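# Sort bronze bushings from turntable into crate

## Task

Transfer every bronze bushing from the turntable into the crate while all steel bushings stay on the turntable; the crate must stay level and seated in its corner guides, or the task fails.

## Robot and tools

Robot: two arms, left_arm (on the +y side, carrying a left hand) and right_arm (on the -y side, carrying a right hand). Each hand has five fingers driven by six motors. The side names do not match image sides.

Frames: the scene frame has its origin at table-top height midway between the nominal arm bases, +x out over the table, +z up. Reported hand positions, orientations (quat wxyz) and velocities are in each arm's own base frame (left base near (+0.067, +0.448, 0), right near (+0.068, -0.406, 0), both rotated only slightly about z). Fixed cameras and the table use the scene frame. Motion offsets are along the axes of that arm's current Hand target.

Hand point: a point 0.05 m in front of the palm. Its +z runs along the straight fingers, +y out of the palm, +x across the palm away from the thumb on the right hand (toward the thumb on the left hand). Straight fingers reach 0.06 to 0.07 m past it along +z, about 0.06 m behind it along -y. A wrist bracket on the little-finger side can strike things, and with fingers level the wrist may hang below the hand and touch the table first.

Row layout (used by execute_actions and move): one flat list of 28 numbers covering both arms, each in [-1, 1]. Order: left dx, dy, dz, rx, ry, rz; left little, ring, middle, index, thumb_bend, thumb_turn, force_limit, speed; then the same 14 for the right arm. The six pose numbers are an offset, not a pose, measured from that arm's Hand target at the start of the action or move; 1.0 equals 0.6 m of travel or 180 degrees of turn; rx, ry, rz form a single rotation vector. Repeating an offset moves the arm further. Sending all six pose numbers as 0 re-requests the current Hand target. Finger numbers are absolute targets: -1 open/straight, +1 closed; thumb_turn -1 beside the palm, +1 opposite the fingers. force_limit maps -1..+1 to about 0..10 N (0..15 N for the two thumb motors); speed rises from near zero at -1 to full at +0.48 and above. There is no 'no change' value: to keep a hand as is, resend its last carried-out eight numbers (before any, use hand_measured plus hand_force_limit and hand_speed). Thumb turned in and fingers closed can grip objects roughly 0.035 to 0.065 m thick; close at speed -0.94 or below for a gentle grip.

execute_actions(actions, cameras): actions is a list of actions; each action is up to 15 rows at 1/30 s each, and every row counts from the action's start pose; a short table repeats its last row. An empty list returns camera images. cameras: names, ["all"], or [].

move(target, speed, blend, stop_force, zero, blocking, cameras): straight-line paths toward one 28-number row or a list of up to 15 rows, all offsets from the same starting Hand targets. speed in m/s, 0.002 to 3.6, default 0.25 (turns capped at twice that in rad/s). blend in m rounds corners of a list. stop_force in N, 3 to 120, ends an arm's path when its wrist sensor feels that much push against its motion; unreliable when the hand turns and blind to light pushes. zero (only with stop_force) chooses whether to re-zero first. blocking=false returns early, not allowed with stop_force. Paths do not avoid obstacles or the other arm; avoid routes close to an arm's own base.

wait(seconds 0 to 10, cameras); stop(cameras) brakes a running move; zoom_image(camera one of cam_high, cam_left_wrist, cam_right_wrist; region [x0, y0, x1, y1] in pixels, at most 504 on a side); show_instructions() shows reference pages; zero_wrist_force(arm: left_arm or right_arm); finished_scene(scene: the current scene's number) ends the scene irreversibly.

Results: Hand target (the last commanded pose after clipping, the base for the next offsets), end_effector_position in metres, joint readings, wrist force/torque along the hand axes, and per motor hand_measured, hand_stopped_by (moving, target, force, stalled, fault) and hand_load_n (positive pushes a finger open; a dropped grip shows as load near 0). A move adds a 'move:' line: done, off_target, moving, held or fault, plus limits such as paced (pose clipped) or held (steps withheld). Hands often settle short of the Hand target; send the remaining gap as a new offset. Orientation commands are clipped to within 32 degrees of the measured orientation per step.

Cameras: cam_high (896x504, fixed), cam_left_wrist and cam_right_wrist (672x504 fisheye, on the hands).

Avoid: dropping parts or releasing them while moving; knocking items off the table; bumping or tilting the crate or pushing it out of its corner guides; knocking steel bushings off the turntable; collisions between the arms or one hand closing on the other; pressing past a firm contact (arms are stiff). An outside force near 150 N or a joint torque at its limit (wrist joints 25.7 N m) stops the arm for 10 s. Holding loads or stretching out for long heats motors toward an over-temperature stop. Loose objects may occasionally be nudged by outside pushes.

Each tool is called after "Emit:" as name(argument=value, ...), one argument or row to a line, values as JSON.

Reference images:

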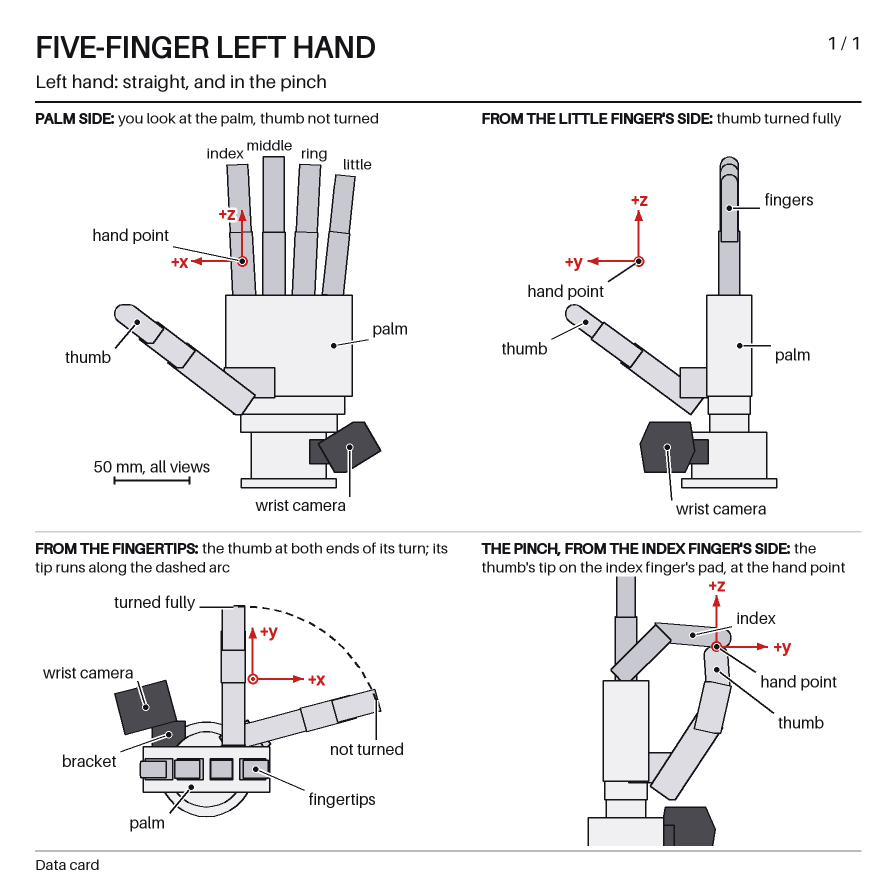

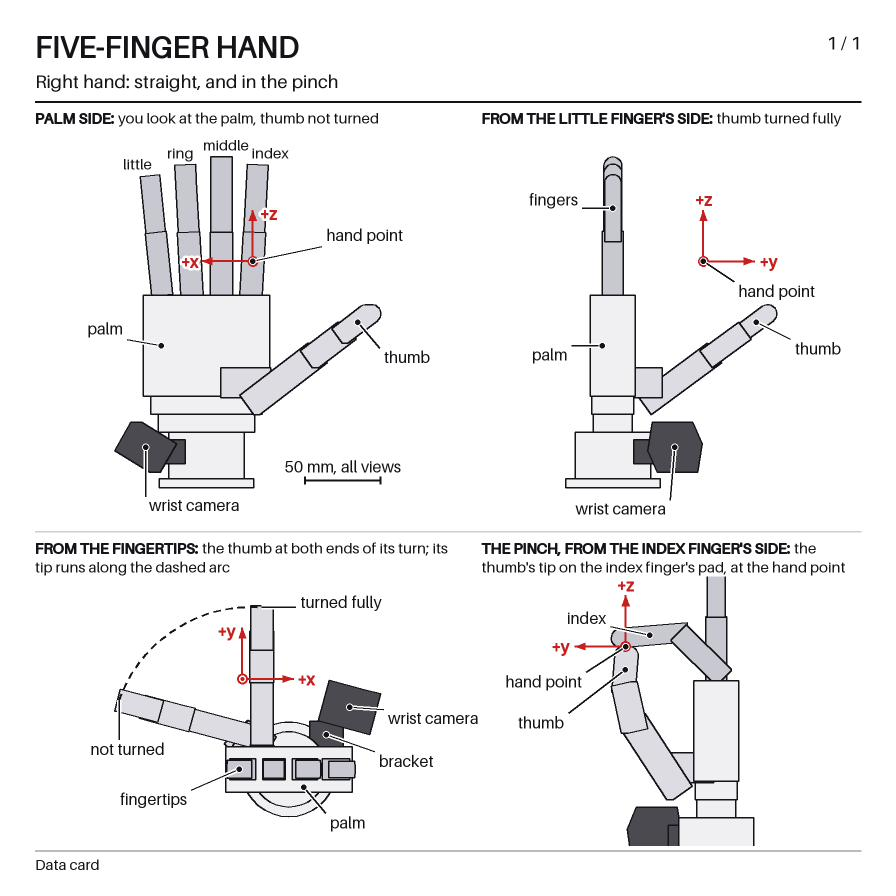

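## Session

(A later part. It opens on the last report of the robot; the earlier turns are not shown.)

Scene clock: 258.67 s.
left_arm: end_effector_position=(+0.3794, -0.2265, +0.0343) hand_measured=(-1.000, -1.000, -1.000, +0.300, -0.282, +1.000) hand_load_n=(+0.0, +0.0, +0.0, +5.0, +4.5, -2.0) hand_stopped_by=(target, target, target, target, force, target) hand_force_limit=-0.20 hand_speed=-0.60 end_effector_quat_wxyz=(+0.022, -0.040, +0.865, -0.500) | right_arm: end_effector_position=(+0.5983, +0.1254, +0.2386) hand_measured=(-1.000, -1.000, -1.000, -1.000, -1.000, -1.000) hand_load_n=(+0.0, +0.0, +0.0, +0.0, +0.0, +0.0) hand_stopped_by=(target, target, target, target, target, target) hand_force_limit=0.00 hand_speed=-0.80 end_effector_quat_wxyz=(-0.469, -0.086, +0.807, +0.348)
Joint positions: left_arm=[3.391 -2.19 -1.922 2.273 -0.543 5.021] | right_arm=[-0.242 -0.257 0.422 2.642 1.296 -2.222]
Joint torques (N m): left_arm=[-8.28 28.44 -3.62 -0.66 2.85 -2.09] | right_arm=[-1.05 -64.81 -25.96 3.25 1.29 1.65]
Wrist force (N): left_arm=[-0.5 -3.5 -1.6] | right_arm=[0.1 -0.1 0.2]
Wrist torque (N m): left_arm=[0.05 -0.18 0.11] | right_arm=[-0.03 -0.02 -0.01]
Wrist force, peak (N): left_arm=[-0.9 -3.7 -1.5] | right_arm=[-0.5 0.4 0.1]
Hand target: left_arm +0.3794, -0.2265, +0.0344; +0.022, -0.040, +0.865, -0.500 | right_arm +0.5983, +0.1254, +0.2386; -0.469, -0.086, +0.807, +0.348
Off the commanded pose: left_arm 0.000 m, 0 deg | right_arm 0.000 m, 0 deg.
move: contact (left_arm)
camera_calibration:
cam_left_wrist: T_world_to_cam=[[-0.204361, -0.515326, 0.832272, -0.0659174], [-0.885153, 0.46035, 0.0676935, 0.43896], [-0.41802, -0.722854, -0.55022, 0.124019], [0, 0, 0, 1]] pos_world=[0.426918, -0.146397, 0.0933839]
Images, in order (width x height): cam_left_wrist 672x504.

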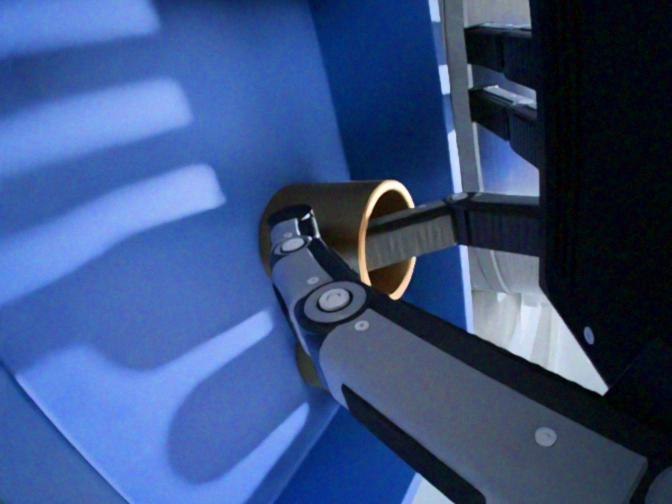

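Emit:
move(
  target=[
    [0,0,0,0,0,0,-1,-1,-1,0.3,-0.6,1,-0.2,-0.6,0,0,0,0,0,0,-1,-1,-1,-1,-1,-1,0,-0.8],
    [0,-0.1775,-0.1025,0,0,0,-1,-1,-1,0.3,-0.6,1,-0.2,-0.6,0,0,0,0,0,0,-1,-1,-1,-1,-1,-1,0,-0.8],
    [0.2488,-0.3732,0.2103,0,0,0,-1,-1,-1,0.3,-0.6,1,-0.2,-0.6,0,0,0,0,0,0,-1,-1,-1,-1,-1,-1,0,-0.8],
    [0.2488,-0.3732,0.2103,0,0,0,-1,-1,-1,0.3,-0.6,-1,-0.2,0.2,0,0,0,0,0,0,-1,-1,-1,-1,-1,-1,0,-0.8],
  ],
  speed=0.2,
  blend=[0,0.02,0,0],
  cameras=["cam_high","cam_left_wrist"],
)

Scene clock: 270.33 s.
left_arm: end_effector_position=(+0.2512, -0.4602, +0.1659) hand_measured=(-1.000, -1.000, -1.000, +0.300, -0.600, -1.000) hand_load_n=(+0.0, +0.0, +0.0, +0.0, +0.0, +0.0) hand_stopped_by=(target, target, target, target, target, target) hand_force_limit=-0.20 hand_speed=0.20 end_effector_quat_wxyz=(+0.022, -0.040, +0.865, -0.500) | right_arm: end_effector_position=(+0.5983, +0.1254, +0.2386) hand_measured=(-1.000, -1.000, -1.000, -1.000, -1.000, -1.000) hand_load_n=(+0.0, +0.0, +0.0, +0.0, +0.0, +0.0) hand_stopped_by=(target, target, target, target, target, target) hand_force_limit=0.00 hand_speed=-0.80 end_effector_quat_wxyz=(-0.469, -0.086, +0.807, +0.348)
Joint positions: left_arm=[2.704 -1.754 -1.841 2.744 -0.724 3.847] | right_arm=[-0.242 -0.257 0.422 2.642 1.296 -2.222]
Joint torques (N m): left_arm=[-7.23 35.79 30.6 1.01 -0.51 -2.18] | right_arm=[-1.26 -65.09 -24.86 3.1 1.32 1.67]
Wrist force (N): left_arm=[-0.4 -1.7 0.2] | right_arm=[0.0 0.2 -0.1]
Wrist torque (N m): left_arm=[0.10 -0.20 0.10] | right_arm=[0.03 0.01 0.00]
Wrist force, peak (N): left_arm=[-0.7 -3.7 -1.7] | right_arm=[-0.2 0.5 0.1]
Hand target: left_arm +0.2512, -0.4602, +0.1659; +0.022, -0.040, +0.865, -0.500 | right_arm +0.5983, +0.1254, +0.2386; -0.469, -0.086, +0.807, +0.348
Off the commanded pose: left_arm 0.000 m, 0 deg | right_arm 0.000 m, 0 deg.
move: done
camera_calibration:
cam_left_wrist: T_world_to_cam=[[-0.204361, -0.515326, 0.832272, -0.322075], [-0.885153, 0.46035, 0.0676935, 0.424159], [-0.41802, -0.722854, -0.55022, -0.0260935], [0, 0, 0, 1]] pos_world=[0.298718, -0.380097, 0.224984]
Images, in order (width x height): cam_high 896x504, cam_left_wrist 672x504.

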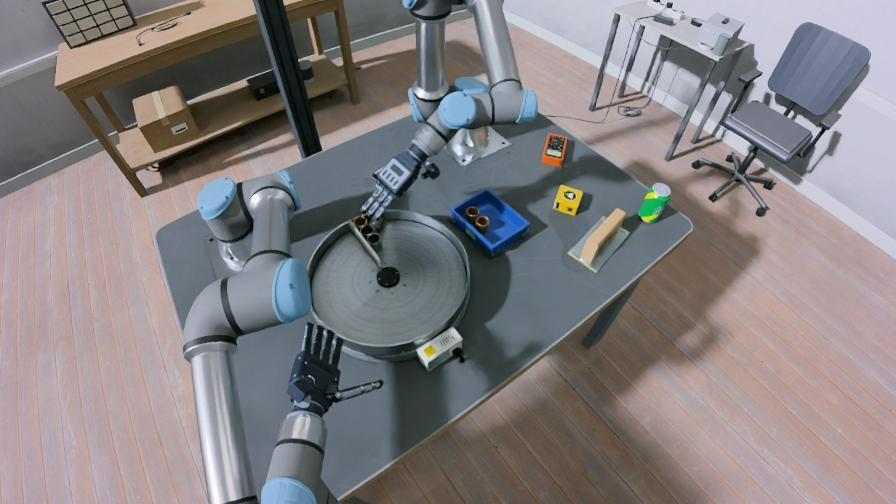

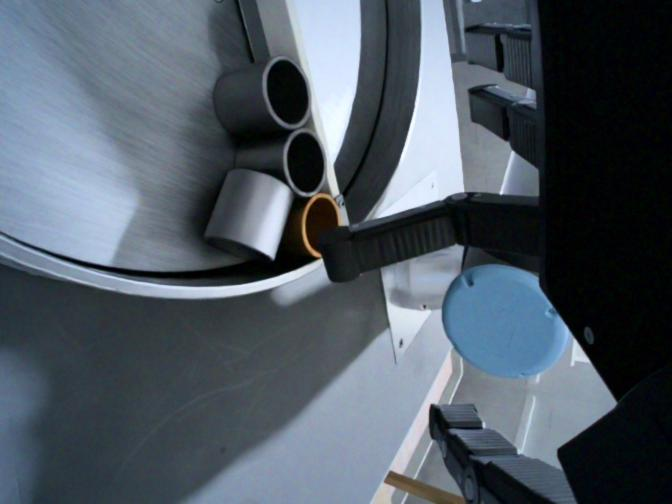

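Emit:
move(
  target=[
    [0.0575,-0.0037,0.1425,0,0,0,-1,-1,-1,0.3,-0.6,-1,-0.2,0.2,0,0,0,0,0,0,-1,-1,-1,-1,-1,-1,0,-0.8],
    [0.0575,0.0512,0.1742,0,0,0,-1,-1,-1,0.3,-0.6,-1,-0.2,0.2,0,0,0,0,0,0,-1,-1,-1,-1,-1,-1,0,-0.8],
  ],
  speed=[0.12,0.05],
  stop_force=5,
  cameras=["cam_left_wrist"],
)

Scene clock: 288.70 s.
left_arm: end_effector_position=(+0.2235, -0.5383, +0.0873) hand_measured=(-1.000, -1.000, -1.000, +0.300, -0.600, -1.000) hand_load_n=(-0.5, +0.0, +0.0, +0.0, +0.0, +0.0) hand_stopped_by=(target, target, target, target, target, target) hand_force_limit=-0.20 hand_speed=0.20 end_effector_quat_wxyz=(+0.022, -0.040, +0.865, -0.500) | right_arm: end_effector_position=(+0.5983, +0.1254, +0.2386) hand_measured=(-1.000, -1.000, -1.000, -1.000, -1.000, -1.000) hand_load_n=(+0.0, +0.0, +0.0, +0.0, +0.0, +0.0) hand_stopped_by=(target, target, target, target, target, target) hand_force_limit=0.00 hand_speed=-0.80 end_effector_quat_wxyz=(-0.469, -0.086, +0.807, +0.348)
Joint positions: left_arm=[2.489 -1.913 -1.833 3.041 -0.878 3.636] | right_arm=[-0.242 -0.257 0.422 2.642 1.296 -2.222]
Joint torques (N m): left_arm=[-7.97 23.05 3.86 1.62 -0.9 -2.19] | right_arm=[-1.58 -64.67 -26.09 3.21 1.36 1.75]
Wrist force (N): left_arm=[-0.8 -1.6 0.2] | right_arm=[-0.2 0.0 0.0]
Wrist torque (N m): left_arm=[0.09 -0.12 0.06] | right_arm=[-0.01 0.04 -0.02]
Wrist force, peak (N): left_arm=[-0.7 -1.9 0.4] | right_arm=[-0.5 0.3 -0.3]
Hand target: left_arm +0.2235, -0.5383, +0.0873; +0.022, -0.040, +0.865, -0.500 | right_arm +0.5983, +0.1254, +0.2386; -0.469, -0.086, +0.807, +0.348
Off the commanded pose: left_arm 0.000 m, 0 deg | right_arm 0.000 m, 0 deg.
move: done
camera_calibration:
cam_left_wrist: T_world_to_cam=[[-0.204361, -0.515326, 0.832272, -0.302597], [-0.885153, 0.46035, 0.0676935, 0.441049], [-0.41802, -0.722854, -0.55022, -0.137405], [0, 0, 0, 1]] pos_world=[0.271118, -0.458297, 0.146384]
Images, in order (width x height): cam_left_wrist 672x504.

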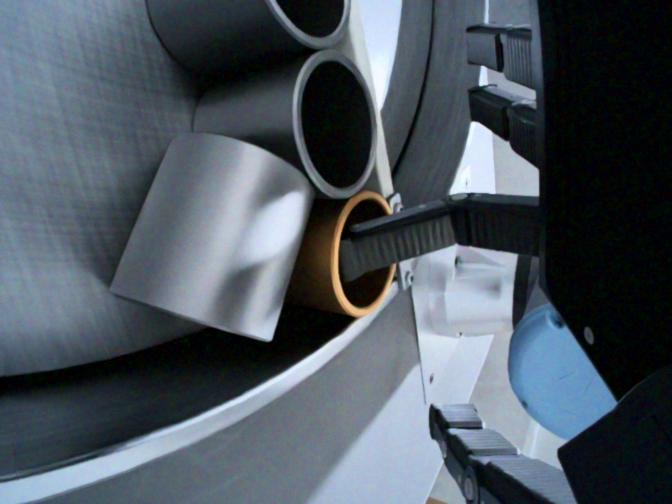

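Emit:
move(
  target=[
    [-0.0167,0.0230,-0.0397,0,0,0,-1,-1,-1,0.3,-0.6,-1,-0.2,0.2,0,0,0,0,0,0,-1,-1,-1,-1,-1,-1,0,-0.8],
    [-0.0442,0.0468,-0.0812,0,0,0,-1,-1,-1,0.3,-0.6,-1,-0.2,0.2,0,0,0,0,0,0,-1,-1,-1,-1,-1,-1,0,-0.8],
  ],
  speed=0.06,
  blend=[0.008,0],
  cameras=["cam_left_wrist"],
)

Scene clock: 295.43 s.
left_arm: end_effector_position=(+0.2448, -0.4800, +0.0872) hand_measured=(-1.000, -1.000, -1.000, +0.300, -0.600, -1.000) hand_load_n=(+0.0, +0.0, +0.0, +0.0, +0.0, -0.5) hand_stopped_by=(target, target, target, target, target, target) hand_force_limit=-0.20 hand_speed=0.20 end_effector_quat_wxyz=(+0.022, -0.040, +0.865, -0.500) | right_arm: end_effector_position=(+0.5983, +0.1254, +0.2386) hand_measured=(-1.000, -1.000, -1.000, -1.000, -1.000, -1.000) hand_load_n=(+0.0, +0.0, +0.0, +0.0, +0.0, +0.0) hand_stopped_by=(target, target, target, target, target, target) hand_force_limit=0.00 hand_speed=-0.80 end_effector_quat_wxyz=(-0.469, -0.086, +0.807, +0.348)
Joint positions: left_arm=[2.647 -1.868 -1.919 2.981 -0.763 3.784] | right_arm=[-0.242 -0.257 0.422 2.642 1.296 -2.222]
Joint torques (N m): left_arm=[7.62 38.57 3.59 -3.25 2.59 2.28] | right_arm=[-0.86 -64.69 -25.6 3.32 1.29 1.7]
Wrist force (N): left_arm=[-0.6 -1.5 -0.2] | right_arm=[-0.1 0.1 0.0]
Wrist torque (N m): left_arm=[0.15 -0.18 -0.02] | right_arm=[0.01 0.02 -0.01]
Wrist force, peak (N): left_arm=[-0.1 -2.3 0.9] | right_arm=[-0.4 0.3 0.3]
Hand target: left_arm +0.2448, -0.4799, +0.0872; +0.022, -0.040, +0.865, -0.500 | right_arm +0.5983, +0.1254, +0.2386; -0.469, -0.086, +0.807, +0.348
Off the commanded pose: left_arm 0.000 m, 0 deg | right_arm 0.000 m, 0 deg.
move: done
camera_calibration:
cam_left_wrist: T_world_to_cam=[[-0.204314, -0.51535, 0.832268, -0.268109], [-0.885164, 0.460322, 0.0677371, 0.432922], [-0.41802, -0.722854, -0.55022, -0.0863839], [0, 0, 0, 1]] pos_world=[0.292319, -0.399897, 0.146284]
Images, in order (width x height): cam_left_wrist 672x504.

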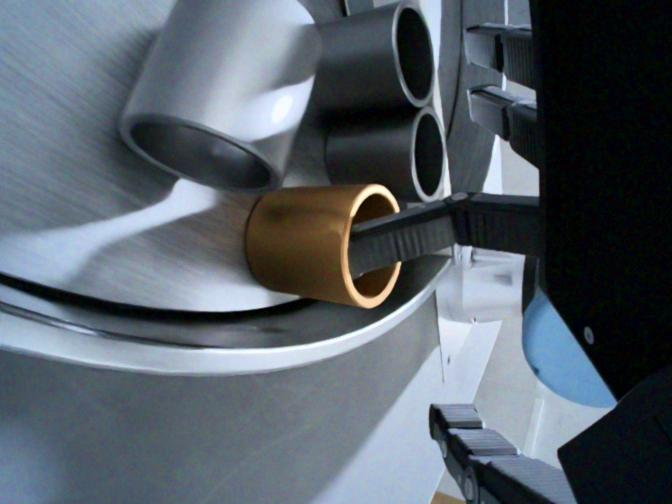

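Emit:
move(
  target=[
    [-0.0322,0.0195,-0.0338,0,0,0,-1,-1,-1,0.3,-0.6,-1,-0.2,0.2,0,0,0,0,0,0,-1,-1,-1,-1,-1,-1,0,-0.8],
    [-0.0790,0.0383,-0.0663,0,0,0,-1,-1,-1,0.3,-0.6,-1,-0.2,0.2,0,0,0,0,0,0,-1,-1,-1,-1,-1,-1,0,-0.8],
    [-0.1335,0.0443,-0.0768,0,0,0,-1,-1,-1,0.3,-0.6,-1,-0.2,0.2,0,0,0,0,0,0,-1,-1,-1,-1,-1,-1,0,-0.8],
    [-0.1968,0.0232,-0.0402,0,0,0,-1,-1,-1,0.3,-0.6,-1,-0.2,0.2,0,0,0,0,0,0,-1,-1,-1,-1,-1,-1,0,-0.8],
  ],
  speed=0.07,
  blend=[0.008,0.01,0.01,0],
  cameras=["cam_left_wrist"],
)

Scene clock: 316.87 s.
left_arm: end_effector_position=(+0.3598, -0.4414, +0.0869) hand_measured=(-1.000, -1.000, -1.000, +0.300, -0.600, -1.000) hand_load_n=(+0.0, +0.0, +0.0, +0.0, +0.0, +0.0) hand_stopped_by=(target, target, target, target, target, target) hand_force_limit=-0.20 hand_speed=0.20 end_effector_quat_wxyz=(+0.022, -0.040, +0.865, -0.500) | right_arm: end_effector_position=(+0.5983, +0.1254, +0.2386) hand_measured=(-1.000, -1.000, -1.000, -1.000, -1.000, -1.000) hand_load_n=(+0.0, -0.5, +0.0, +0.0, +0.0, +0.0) hand_stopped_by=(target, target, target, target, target, target) hand_force_limit=0.00 hand_speed=-0.80 end_effector_quat_wxyz=(-0.469, -0.086, +0.807, +0.348)
Joint positions: left_arm=[2.848 -2.04 -1.708 2.755 -0.637 4.029] | right_arm=[-0.242 -0.257 0.422 2.642 1.296 -2.222]
Joint torques (N m): left_arm=[-7.48 27.28 29.24 -3.57 -0.44 -2.2] | right_arm=[-1.37 -64.49 -25.48 3.25 1.28 1.58]
Wrist force (N): left_arm=[-0.7 -1.5 0.0] | right_arm=[-0.3 0.4 0.1]
Wrist torque (N m): left_arm=[0.15 -0.15 0.07] | right_arm=[0.04 0.04 -0.01]
Wrist force, peak (N): left_arm=[0.1 -2.1 0.6] | right_arm=[-0.2 0.6 -0.1]
Hand target: left_arm +0.3599, -0.4414, +0.0869; +0.022, -0.040, +0.865, -0.500 | right_arm +0.5983, +0.1254, +0.2386; -0.469, -0.086, +0.807, +0.348
Off the commanded pose: left_arm 0.000 m, 0 deg | right_arm 0.000 m, 0 deg.
move: done
camera_calibration:
cam_left_wrist: T_world_to_cam=[[-0.204314, -0.51535, 0.832268, -0.224471], [-0.885164, 0.460322, 0.0677371, 0.516968], [-0.41802, -0.722854, -0.55022, -0.0105746], [0, 0, 0, 1]] pos_world=[0.407319, -0.361297, 0.145984]
Images, in order (width x height): cam_left_wrist 672x504.

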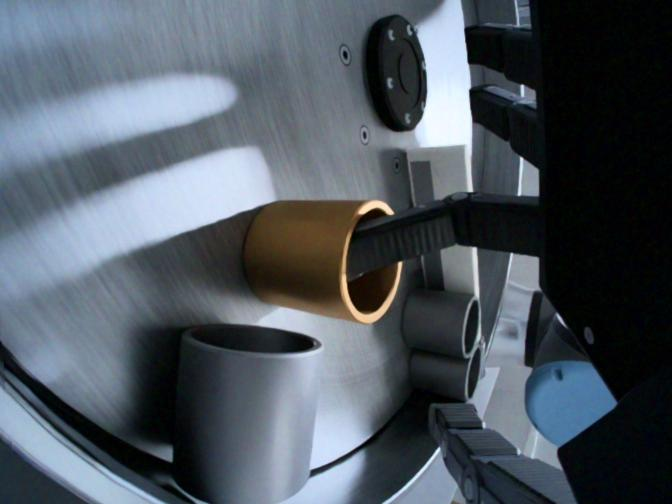

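Emit:
wait(
  seconds=0,
  cameras=["cam_left_wrist"],
)

Scene clock: 324.40 s.
left_arm: end_effector_position=(+0.3599, -0.4414, +0.0869) hand_measured=(-1.000, -1.000, -1.000, +0.300, -0.600, -1.000) hand_load_n=(+0.0, +0.0, +0.0, +0.0, +0.0, +0.0) hand_stopped_by=(target, target, target, target, target, target) hand_force_limit=-0.20 hand_speed=0.20 end_effector_quat_wxyz=(+0.022, -0.040, +0.865, -0.500) | right_arm: end_effector_position=(+0.5983, +0.1254, +0.2386) hand_measured=(-1.000, -1.000, -1.000, -1.000, -1.000, -1.000) hand_load_n=(+0.0, +0.0, +0.0, +0.0, +0.0, +0.0) hand_stopped_by=(target, target, target, target, target, target) hand_force_limit=0.00 hand_speed=-0.80 end_effector_quat_wxyz=(-0.469, -0.086, +0.807, +0.348)
Joint positions: left_arm=[2.848 -2.04 -1.708 2.755 -0.637 4.029] | right_arm=[-0.242 -0.257 0.422 2.642 1.296 -2.222]
Joint torques (N m): left_arm=[-7.71 27.35 28.92 -3.61 -0.42 -2.14] | right_arm=[-1.03 -64.82 -26.55 3.37 1.23 1.59]
Wrist force (N): left_arm=[-0.6 -1.6 0.2] | right_arm=[-0.1 0.1 -0.1]
Wrist torque (N m): left_arm=[0.13 -0.17 0.08] | right_arm=[0.02 0.01 -0.01]
Wrist force, peak (N): left_arm=[-0.5 -1.9 -0.1] | right_arm=[-0.5 0.4 0.2]
Hand target: left_arm +0.3599, -0.4414, +0.0869; +0.022, -0.040, +0.865, -0.500 | right_arm +0.5983, +0.1254, +0.2386; -0.469, -0.086, +0.807, +0.348
Off the commanded pose: left_arm 0.000 m, 0 deg | right_arm 0.000 m, 0 deg.
camera_calibration:
cam_left_wrist: T_world_to_cam=[[-0.204361, -0.515326, 0.832272, -0.224423], [-0.885153, 0.46035, 0.0676935, 0.517068], [-0.41802, -0.722854, -0.55022, -0.0105324], [0, 0, 0, 1]] pos_world=[0.407418, -0.361297, 0.145984]
Images, in order (width x height): cam_left_wrist 672x504.

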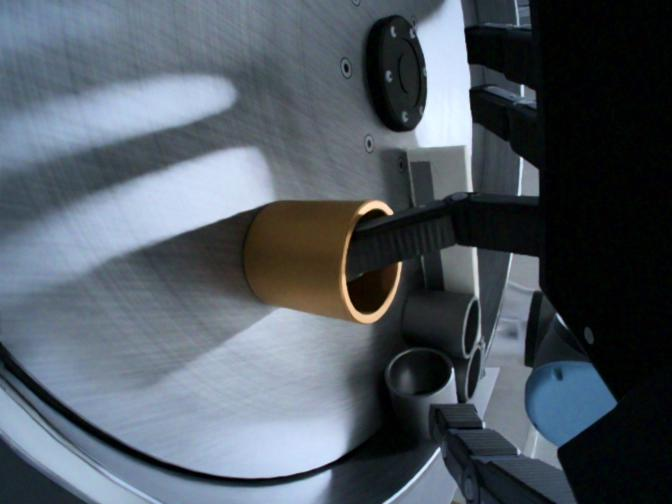

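Emit:
move(
  target=[
    [0.0022,-0.0125,0.0216,0,0,0,-1,-1,-1,0.3,-0.6,-1,-0.2,0.2,0,0,0,0,0,0,-1,-1,-1,-1,-1,-1,0,-0.8],
    [0.0022,-0.0125,0.0216,0,0,0,-1,-1,-1,0.3,-0.75,1,-0.2,0.2,0,0,0,0,0,0,-1,-1,-1,-1,-1,-1,0,-0.8],
    [0.0022,-0.0125,0.0216,0,0,0,-1,-1,-1,0.3,0.2,1,-0.2,-0.6,0,0,0,0,0,0,-1,-1,-1,-1,-1,-1,0,-0.8],
  ],
  speed=0.08,
  cameras=["cam_left_wrist"],
)

Scene clock: 335.43 s.
left_arm: end_effector_position=(+0.3599, -0.4565, +0.0869) hand_measured=(-1.000, -1.000, -1.000, +0.300, -0.280, +1.000) hand_load_n=(+0.0, +0.0, +0.0, +5.5, +5.5, -2.5) hand_stopped_by=(target, target, target, target, force, target) hand_force_limit=-0.20 hand_speed=-0.60 end_effector_quat_wxyz=(+0.022, -0.040, +0.865, -0.500) | right_arm: end_effector_position=(+0.5983, +0.1254, +0.2386) hand_measured=(-1.000, -1.000, -1.000, -1.000, -1.000, -1.000) hand_load_n=(+0.0, +0.0, +0.0, +0.0, +0.0, +0.0) hand_stopped_by=(target, target, target, target, target, target) hand_force_limit=0.00 hand_speed=-0.80 end_effector_quat_wxyz=(-0.469, -0.086, +0.807, +0.348)
Joint positions: left_arm=[2.815 -2.05 -1.683 2.776 -0.655 3.983] | right_arm=[-0.242 -0.257 0.422 2.642 1.296 -2.222]
Joint torques (N m): left_arm=[-6.68 28.28 28.79 0.56 -0.17 -2.23] | right_arm=[-0.38 -64.35 -26.65 3.35 1.26 1.53]
Wrist force (N): left_arm=[-0.4 -1.1 0.0] | right_arm=[-0.1 0.4 0.0]
Wrist torque (N m): left_arm=[0.16 -0.18 0.08] | right_arm=[0.05 0.02 0.00]
Wrist force, peak (N): left_arm=[-0.8 -2.0 -0.1] | right_arm=[-0.4 0.5 -0.3]
Hand target: left_arm +0.3599, -0.4565, +0.0869; +0.022, -0.040, +0.865, -0.500 | right_arm +0.5983, +0.1254, +0.2386; -0.469, -0.086, +0.807, +0.348
Off the commanded pose: left_arm 0.000 m, 0 deg | right_arm 0.000 m, 0 deg.
move: done
camera_calibration:
cam_left_wrist: T_world_to_cam=[[-0.204361, -0.515326, 0.832272, -0.232184], [-0.885153, 0.46035, 0.0676935, 0.524108], [-0.41802, -0.722854, -0.55022, -0.0214057], [0, 0, 0, 1]] pos_world=[0.407518, -0.376397, 0.145984]
Images, in order (width x height): cam_left_wrist 672x504.

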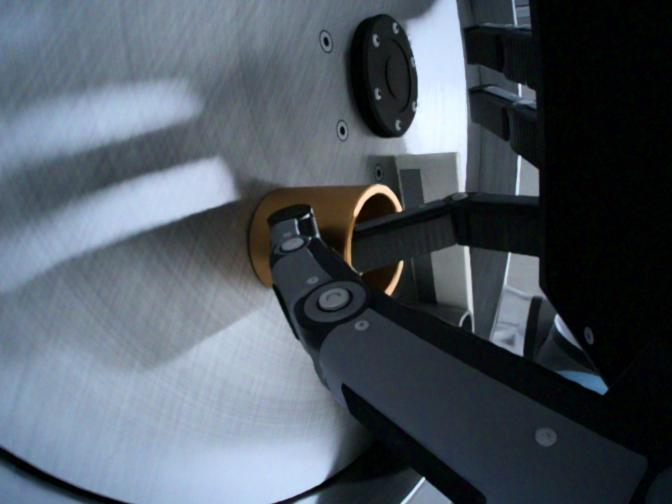

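Emit:
move(
  target=[
    [0,-0.1198,-0.0692,0,0,0,-1,-1,-1,0.3,0.2,1,-0.2,-0.6,0,0,0,0,0,0,-1,-1,-1,-1,-1,-1,0,-0.8],
    [-0.1427,0.1247,-0.3595,0,0,0,-1,-1,-1,0.3,0.2,1,-0.2,-0.6,0,0,0,0,0,0,-1,-1,-1,-1,-1,-1,0,-0.8],
  ],
  speed=0.2,
  blend=[0.02,0],
  cameras=["cam_left_wrist"],
)

Scene clock: 343.20 s.
left_arm: end_effector_position=(+0.4248, -0.2253, +0.1293) hand_measured=(-1.000, -1.000, -1.000, +0.300, -0.280, +1.000) hand_load_n=(+0.0, +0.0, +0.0, +6.5, +5.5, -2.0) hand_stopped_by=(target, target, target, target, force, target) hand_force_limit=-0.20 hand_speed=-0.60 end_effector_quat_wxyz=(+0.022, -0.040, +0.865, -0.500) | right_arm: end_effector_position=(+0.5983, +0.1254, +0.2386) hand_measured=(-1.000, -1.000, -1.000, -1.000, -1.000, -1.000) hand_load_n=(+0.0, -0.5, +0.0, +0.0, +0.0, +0.0) hand_stopped_by=(target, target, target, target, target, target) hand_force_limit=0.00 hand_speed=-0.80 end_effector_quat_wxyz=(-0.469, -0.086, +0.807, +0.348)
Joint positions: left_arm=[3.367 -2.094 -1.73 2.023 -0.537 4.976] | right_arm=[-0.242 -0.257 0.422 2.642 1.296 -2.222]
Joint torques (N m): left_arm=[8.05 27.28 27.62 -4.79 -0.11 2.21] | right_arm=[-1.68 -65.11 -25.38 3.21 1.2 1.64]
Wrist force (N): left_arm=[-0.4 -0.7 0.3] | right_arm=[0.0 0.2 0.0]
Wrist torque (N m): left_arm=[0.14 -0.19 -0.03] | right_arm=[0.02 0.00 -0.01]
Wrist force, peak (N): left_arm=[-0.5 -1.9 0.7] | right_arm=[-0.6 0.4 0.0]
Hand target: left_arm +0.4248, -0.2253, +0.1293; +0.022, -0.040, +0.865, -0.500 | right_arm +0.5983, +0.1254, +0.2386; -0.469, -0.086, +0.807, +0.348
Off the commanded pose: left_arm 0.000 m, 0 deg | right_arm 0.000 m, 0 deg.
move: done
camera_calibration:
cam_left_wrist: T_world_to_cam=[[-0.204324, -0.515365, 0.832257, -0.13519], [-0.885201, 0.460258, 0.0676877, 0.472167], [-0.417937, -0.722884, -0.550243, 0.196151], [0, 0, 0, 1]] pos_world=[0.472319, -0.145197, 0.188484]
Images, in order (width x height): cam_left_wrist 672x504.

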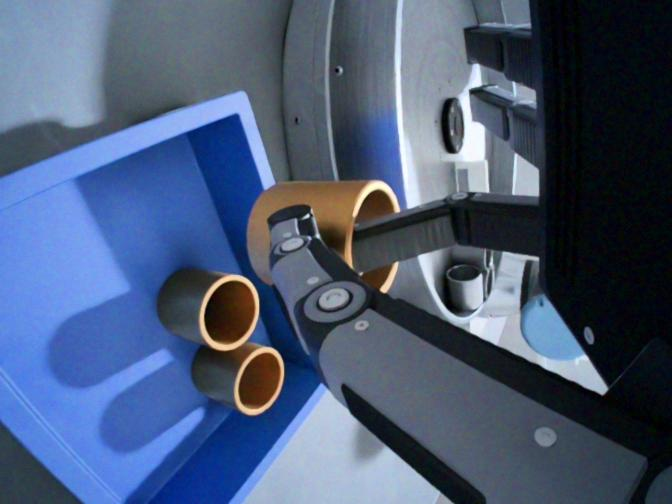

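Emit:
move(
  target=[
    [0,0.1300,0.0750,0,0,0,-1,-1,-1,0.3,0.2,1,-0.2,-0.6,0,0,0,0,0,0,-1,-1,-1,-1,-1,-1,0,-0.8],
    [0,0.1372,0.0792,0,0,0,-1,-1,-1,0.3,0.2,1,-0.2,-0.6,0,0,0,0,0,0,-1,-1,-1,-1,-1,-1,0,-0.8],
  ],
  speed=[0.07,0.02],
  stop_force=3.5,
  cameras=["cam_left_wrist"],
)

Scene clock: 353.07 s.
left_arm: end_effector_position=(+0.4245, -0.2254, +0.0375) hand_measured=(-1.000, -1.000, -1.000, +0.300, -0.280, +1.000) hand_load_n=(+0.0, +0.0, +0.0, +6.0, +5.0, -2.0) hand_stopped_by=(target, target, target, target, force, target) hand_force_limit=-0.20 hand_speed=-0.60 end_effector_quat_wxyz=(+0.022, -0.040, +0.865, -0.500) | right_arm: end_effector_position=(+0.5983, +0.1254, +0.2386) hand_measured=(-1.000, -1.000, -1.000, -1.000, -1.000, -1.000) hand_load_n=(+0.0, +0.0, +0.0, +0.0, +0.0, +0.0) hand_stopped_by=(target, target, target, target, target, target) hand_force_limit=0.00 hand_speed=-0.80 end_effector_quat_wxyz=(-0.469, -0.086, +0.807, +0.348)
Joint positions: left_arm=[3.367 -2.248 -1.773 2.22 -0.537 4.976] | right_arm=[-0.242 -0.257 0.422 2.642 1.296 -2.222]
Joint torques (N m): left_arm=[5.29 48.92 24.44 -4.78 -0.14 2.14] | right_arm=[-0.6 -64.67 -25.93 3.26 1.2 1.59]
Wrist force (N): left_arm=[-0.7 -0.9 0.3] | right_arm=[-0.2 0.1 0.0]
Wrist torque (N m): left_arm=[0.12 -0.16 0.04] | right_arm=[0.00 0.03 -0.01]
Wrist force, peak (N): left_arm=[0.0 -3.8 -1.3] | right_arm=[-0.6 0.3 -0.2]
Hand target: left_arm +0.4246, -0.2254, +0.0375; +0.022, -0.040, +0.865, -0.500 (not the last commanded pose) | right_arm +0.5983, +0.1254, +0.2386; -0.469, -0.086, +0.807, +0.348
Off the commanded pose: left_arm 0.003 m, 0 deg | right_arm 0.000 m, 0 deg.
move: contact (left_arm); path passed 1 of 2 targets
camera_calibration:
cam_left_wrist: T_world_to_cam=[[-0.204296, -0.51534, 0.832279, -0.0588101], [-0.885129, 0.460381, 0.0677949, 0.478229], [-0.418102, -0.722824, -0.550196, 0.14551], [0, 0, 0, 1]] pos_world=[0.472118, -0.145297, 0.0965838]
Images, in order (width x height): cam_left_wrist 672x504.

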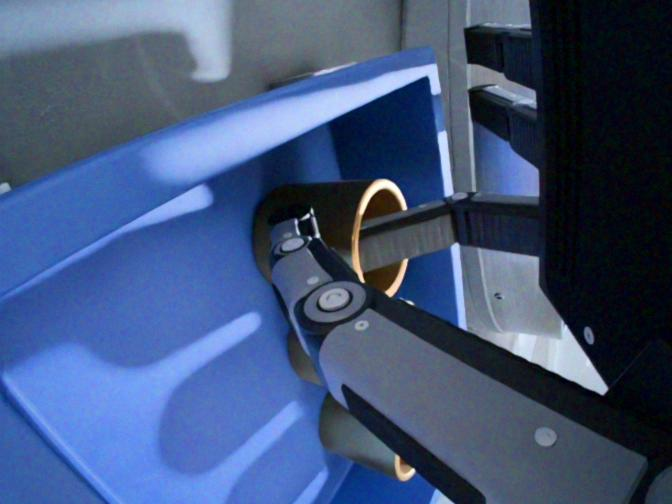

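Emit:
move(
  target=[
    [0,0,0,0,0,0,-1,-1,-1,0.3,-0.6,1,-0.2,-0.6,0,0,0,0,0,0,-1,-1,-1,-1,-1,-1,0,-0.8],
    [0,-0.2165,-0.125,0,0,0,-1,-1,-1,0.3,-0.6,1,-0.2,-0.6,0,0,0,0,0,0,-1,-1,-1,-1,-1,-1,0,-0.8],
  ],
  speed=0.18,
  cameras=["cam_high","cam_left_wrist"],
)

Emit:
zoom_image(
  camera="cam_high",
  region=[330, 170, 570, 300],
)

Scene clock: 360.07 s.
left_arm: end_effector_position=(+0.4249, -0.2251, +0.1874) hand_measured=(-1.000, -1.000, -1.000, +0.300, -0.600, +1.000) hand_load_n=(+0.0, +0.0, +0.0, +0.0, +0.0, +0.0) hand_stopped_by=(target, target, target, target, target, target) hand_force_limit=-0.20 hand_speed=-0.60 end_effector_quat_wxyz=(+0.022, -0.040, +0.865, -0.500) | right_arm: end_effector_position=(+0.5983, +0.1254, +0.2386) hand_measured=(-1.000, -1.000, -1.000, -1.000, -1.000, -1.000) hand_load_n=(+0.0, +0.0, +0.0, +0.0, +0.0, +0.0) hand_stopped_by=(target, target, target, target, target, target) hand_force_limit=0.00 hand_speed=-0.80 end_effector_quat_wxyz=(-0.469, -0.086, +0.807, +0.348)
Joint positions: left_arm=[3.367 -2.014 -1.677 1.89 -0.537 4.977] | right_arm=[-0.242 -0.257 0.422 2.642 1.296 -2.222]
Joint torques (N m): left_arm=[7.9 44.91 29.09 -4.62 -0.2 2.34] | right_arm=[-1.38 -65.06 -25.71 3.35 1.22 1.63]
Wrist force (N): left_arm=[-0.4 -1.6 0.2] | right_arm=[-0.3 0.3 -0.1]
Wrist torque (N m): left_arm=[0.11 -0.17 -0.02] | right_arm=[0.04 0.05 -0.02]
Wrist force, peak (N): left_arm=[-0.6 -2.4 -0.4] | right_arm=[-0.6 0.2 0.0]
Hand target: left_arm +0.4249, -0.2251, +0.1875; +0.022, -0.040, +0.865, -0.500 | right_arm +0.5983, +0.1254, +0.2386; -0.469, -0.086, +0.807, +0.348
Off the commanded pose: left_arm 0.000 m, 0 deg | right_arm 0.000 m, 0 deg.
move: done
camera_calibration:
cam_left_wrist: T_world_to_cam=[[-0.204278, -0.515349, 0.832278, -0.183362], [-0.885133, 0.46037, 0.0678113, 0.468191], [-0.418102, -0.722824, -0.550196, 0.228326], [0, 0, 0, 1]] pos_world=[0.472418, -0.144997, 0.246484]
Images, in order (width x height): cam_high 896x504, cam_left_wrist 672x504.

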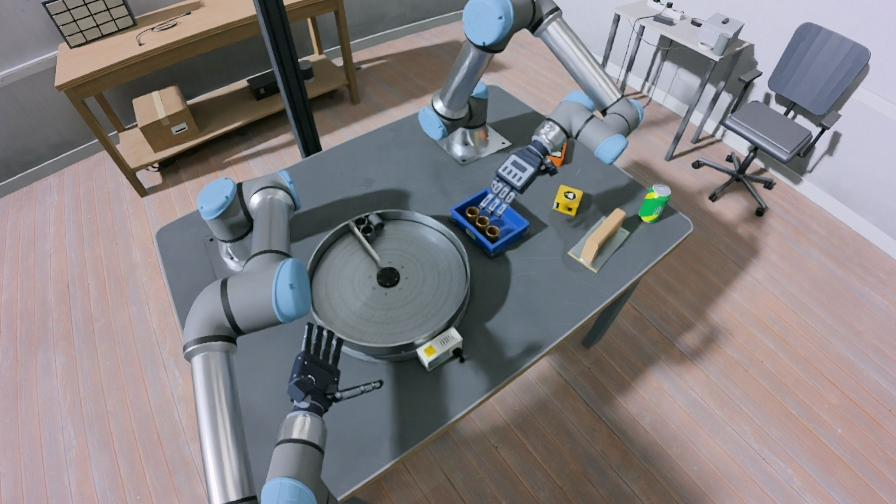

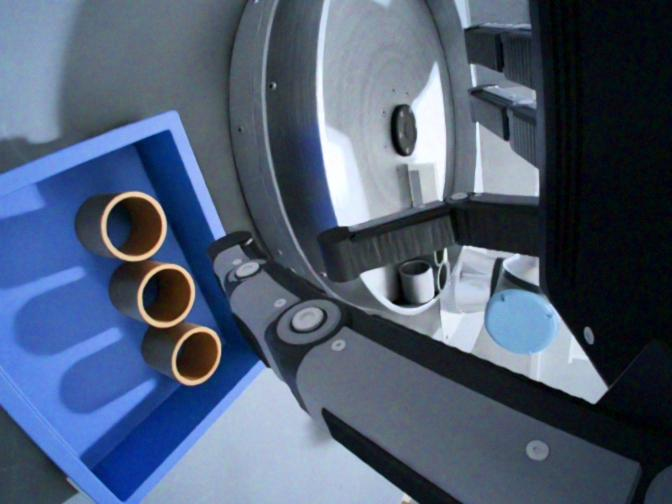

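Scaled by 2.100 from the camera's 896x504 image, which has a finer 1280x720 frame.

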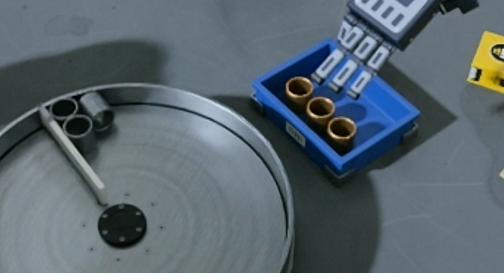

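Emit:
finished_scene(
  scene=2,
)

The scene is finished: the task was done.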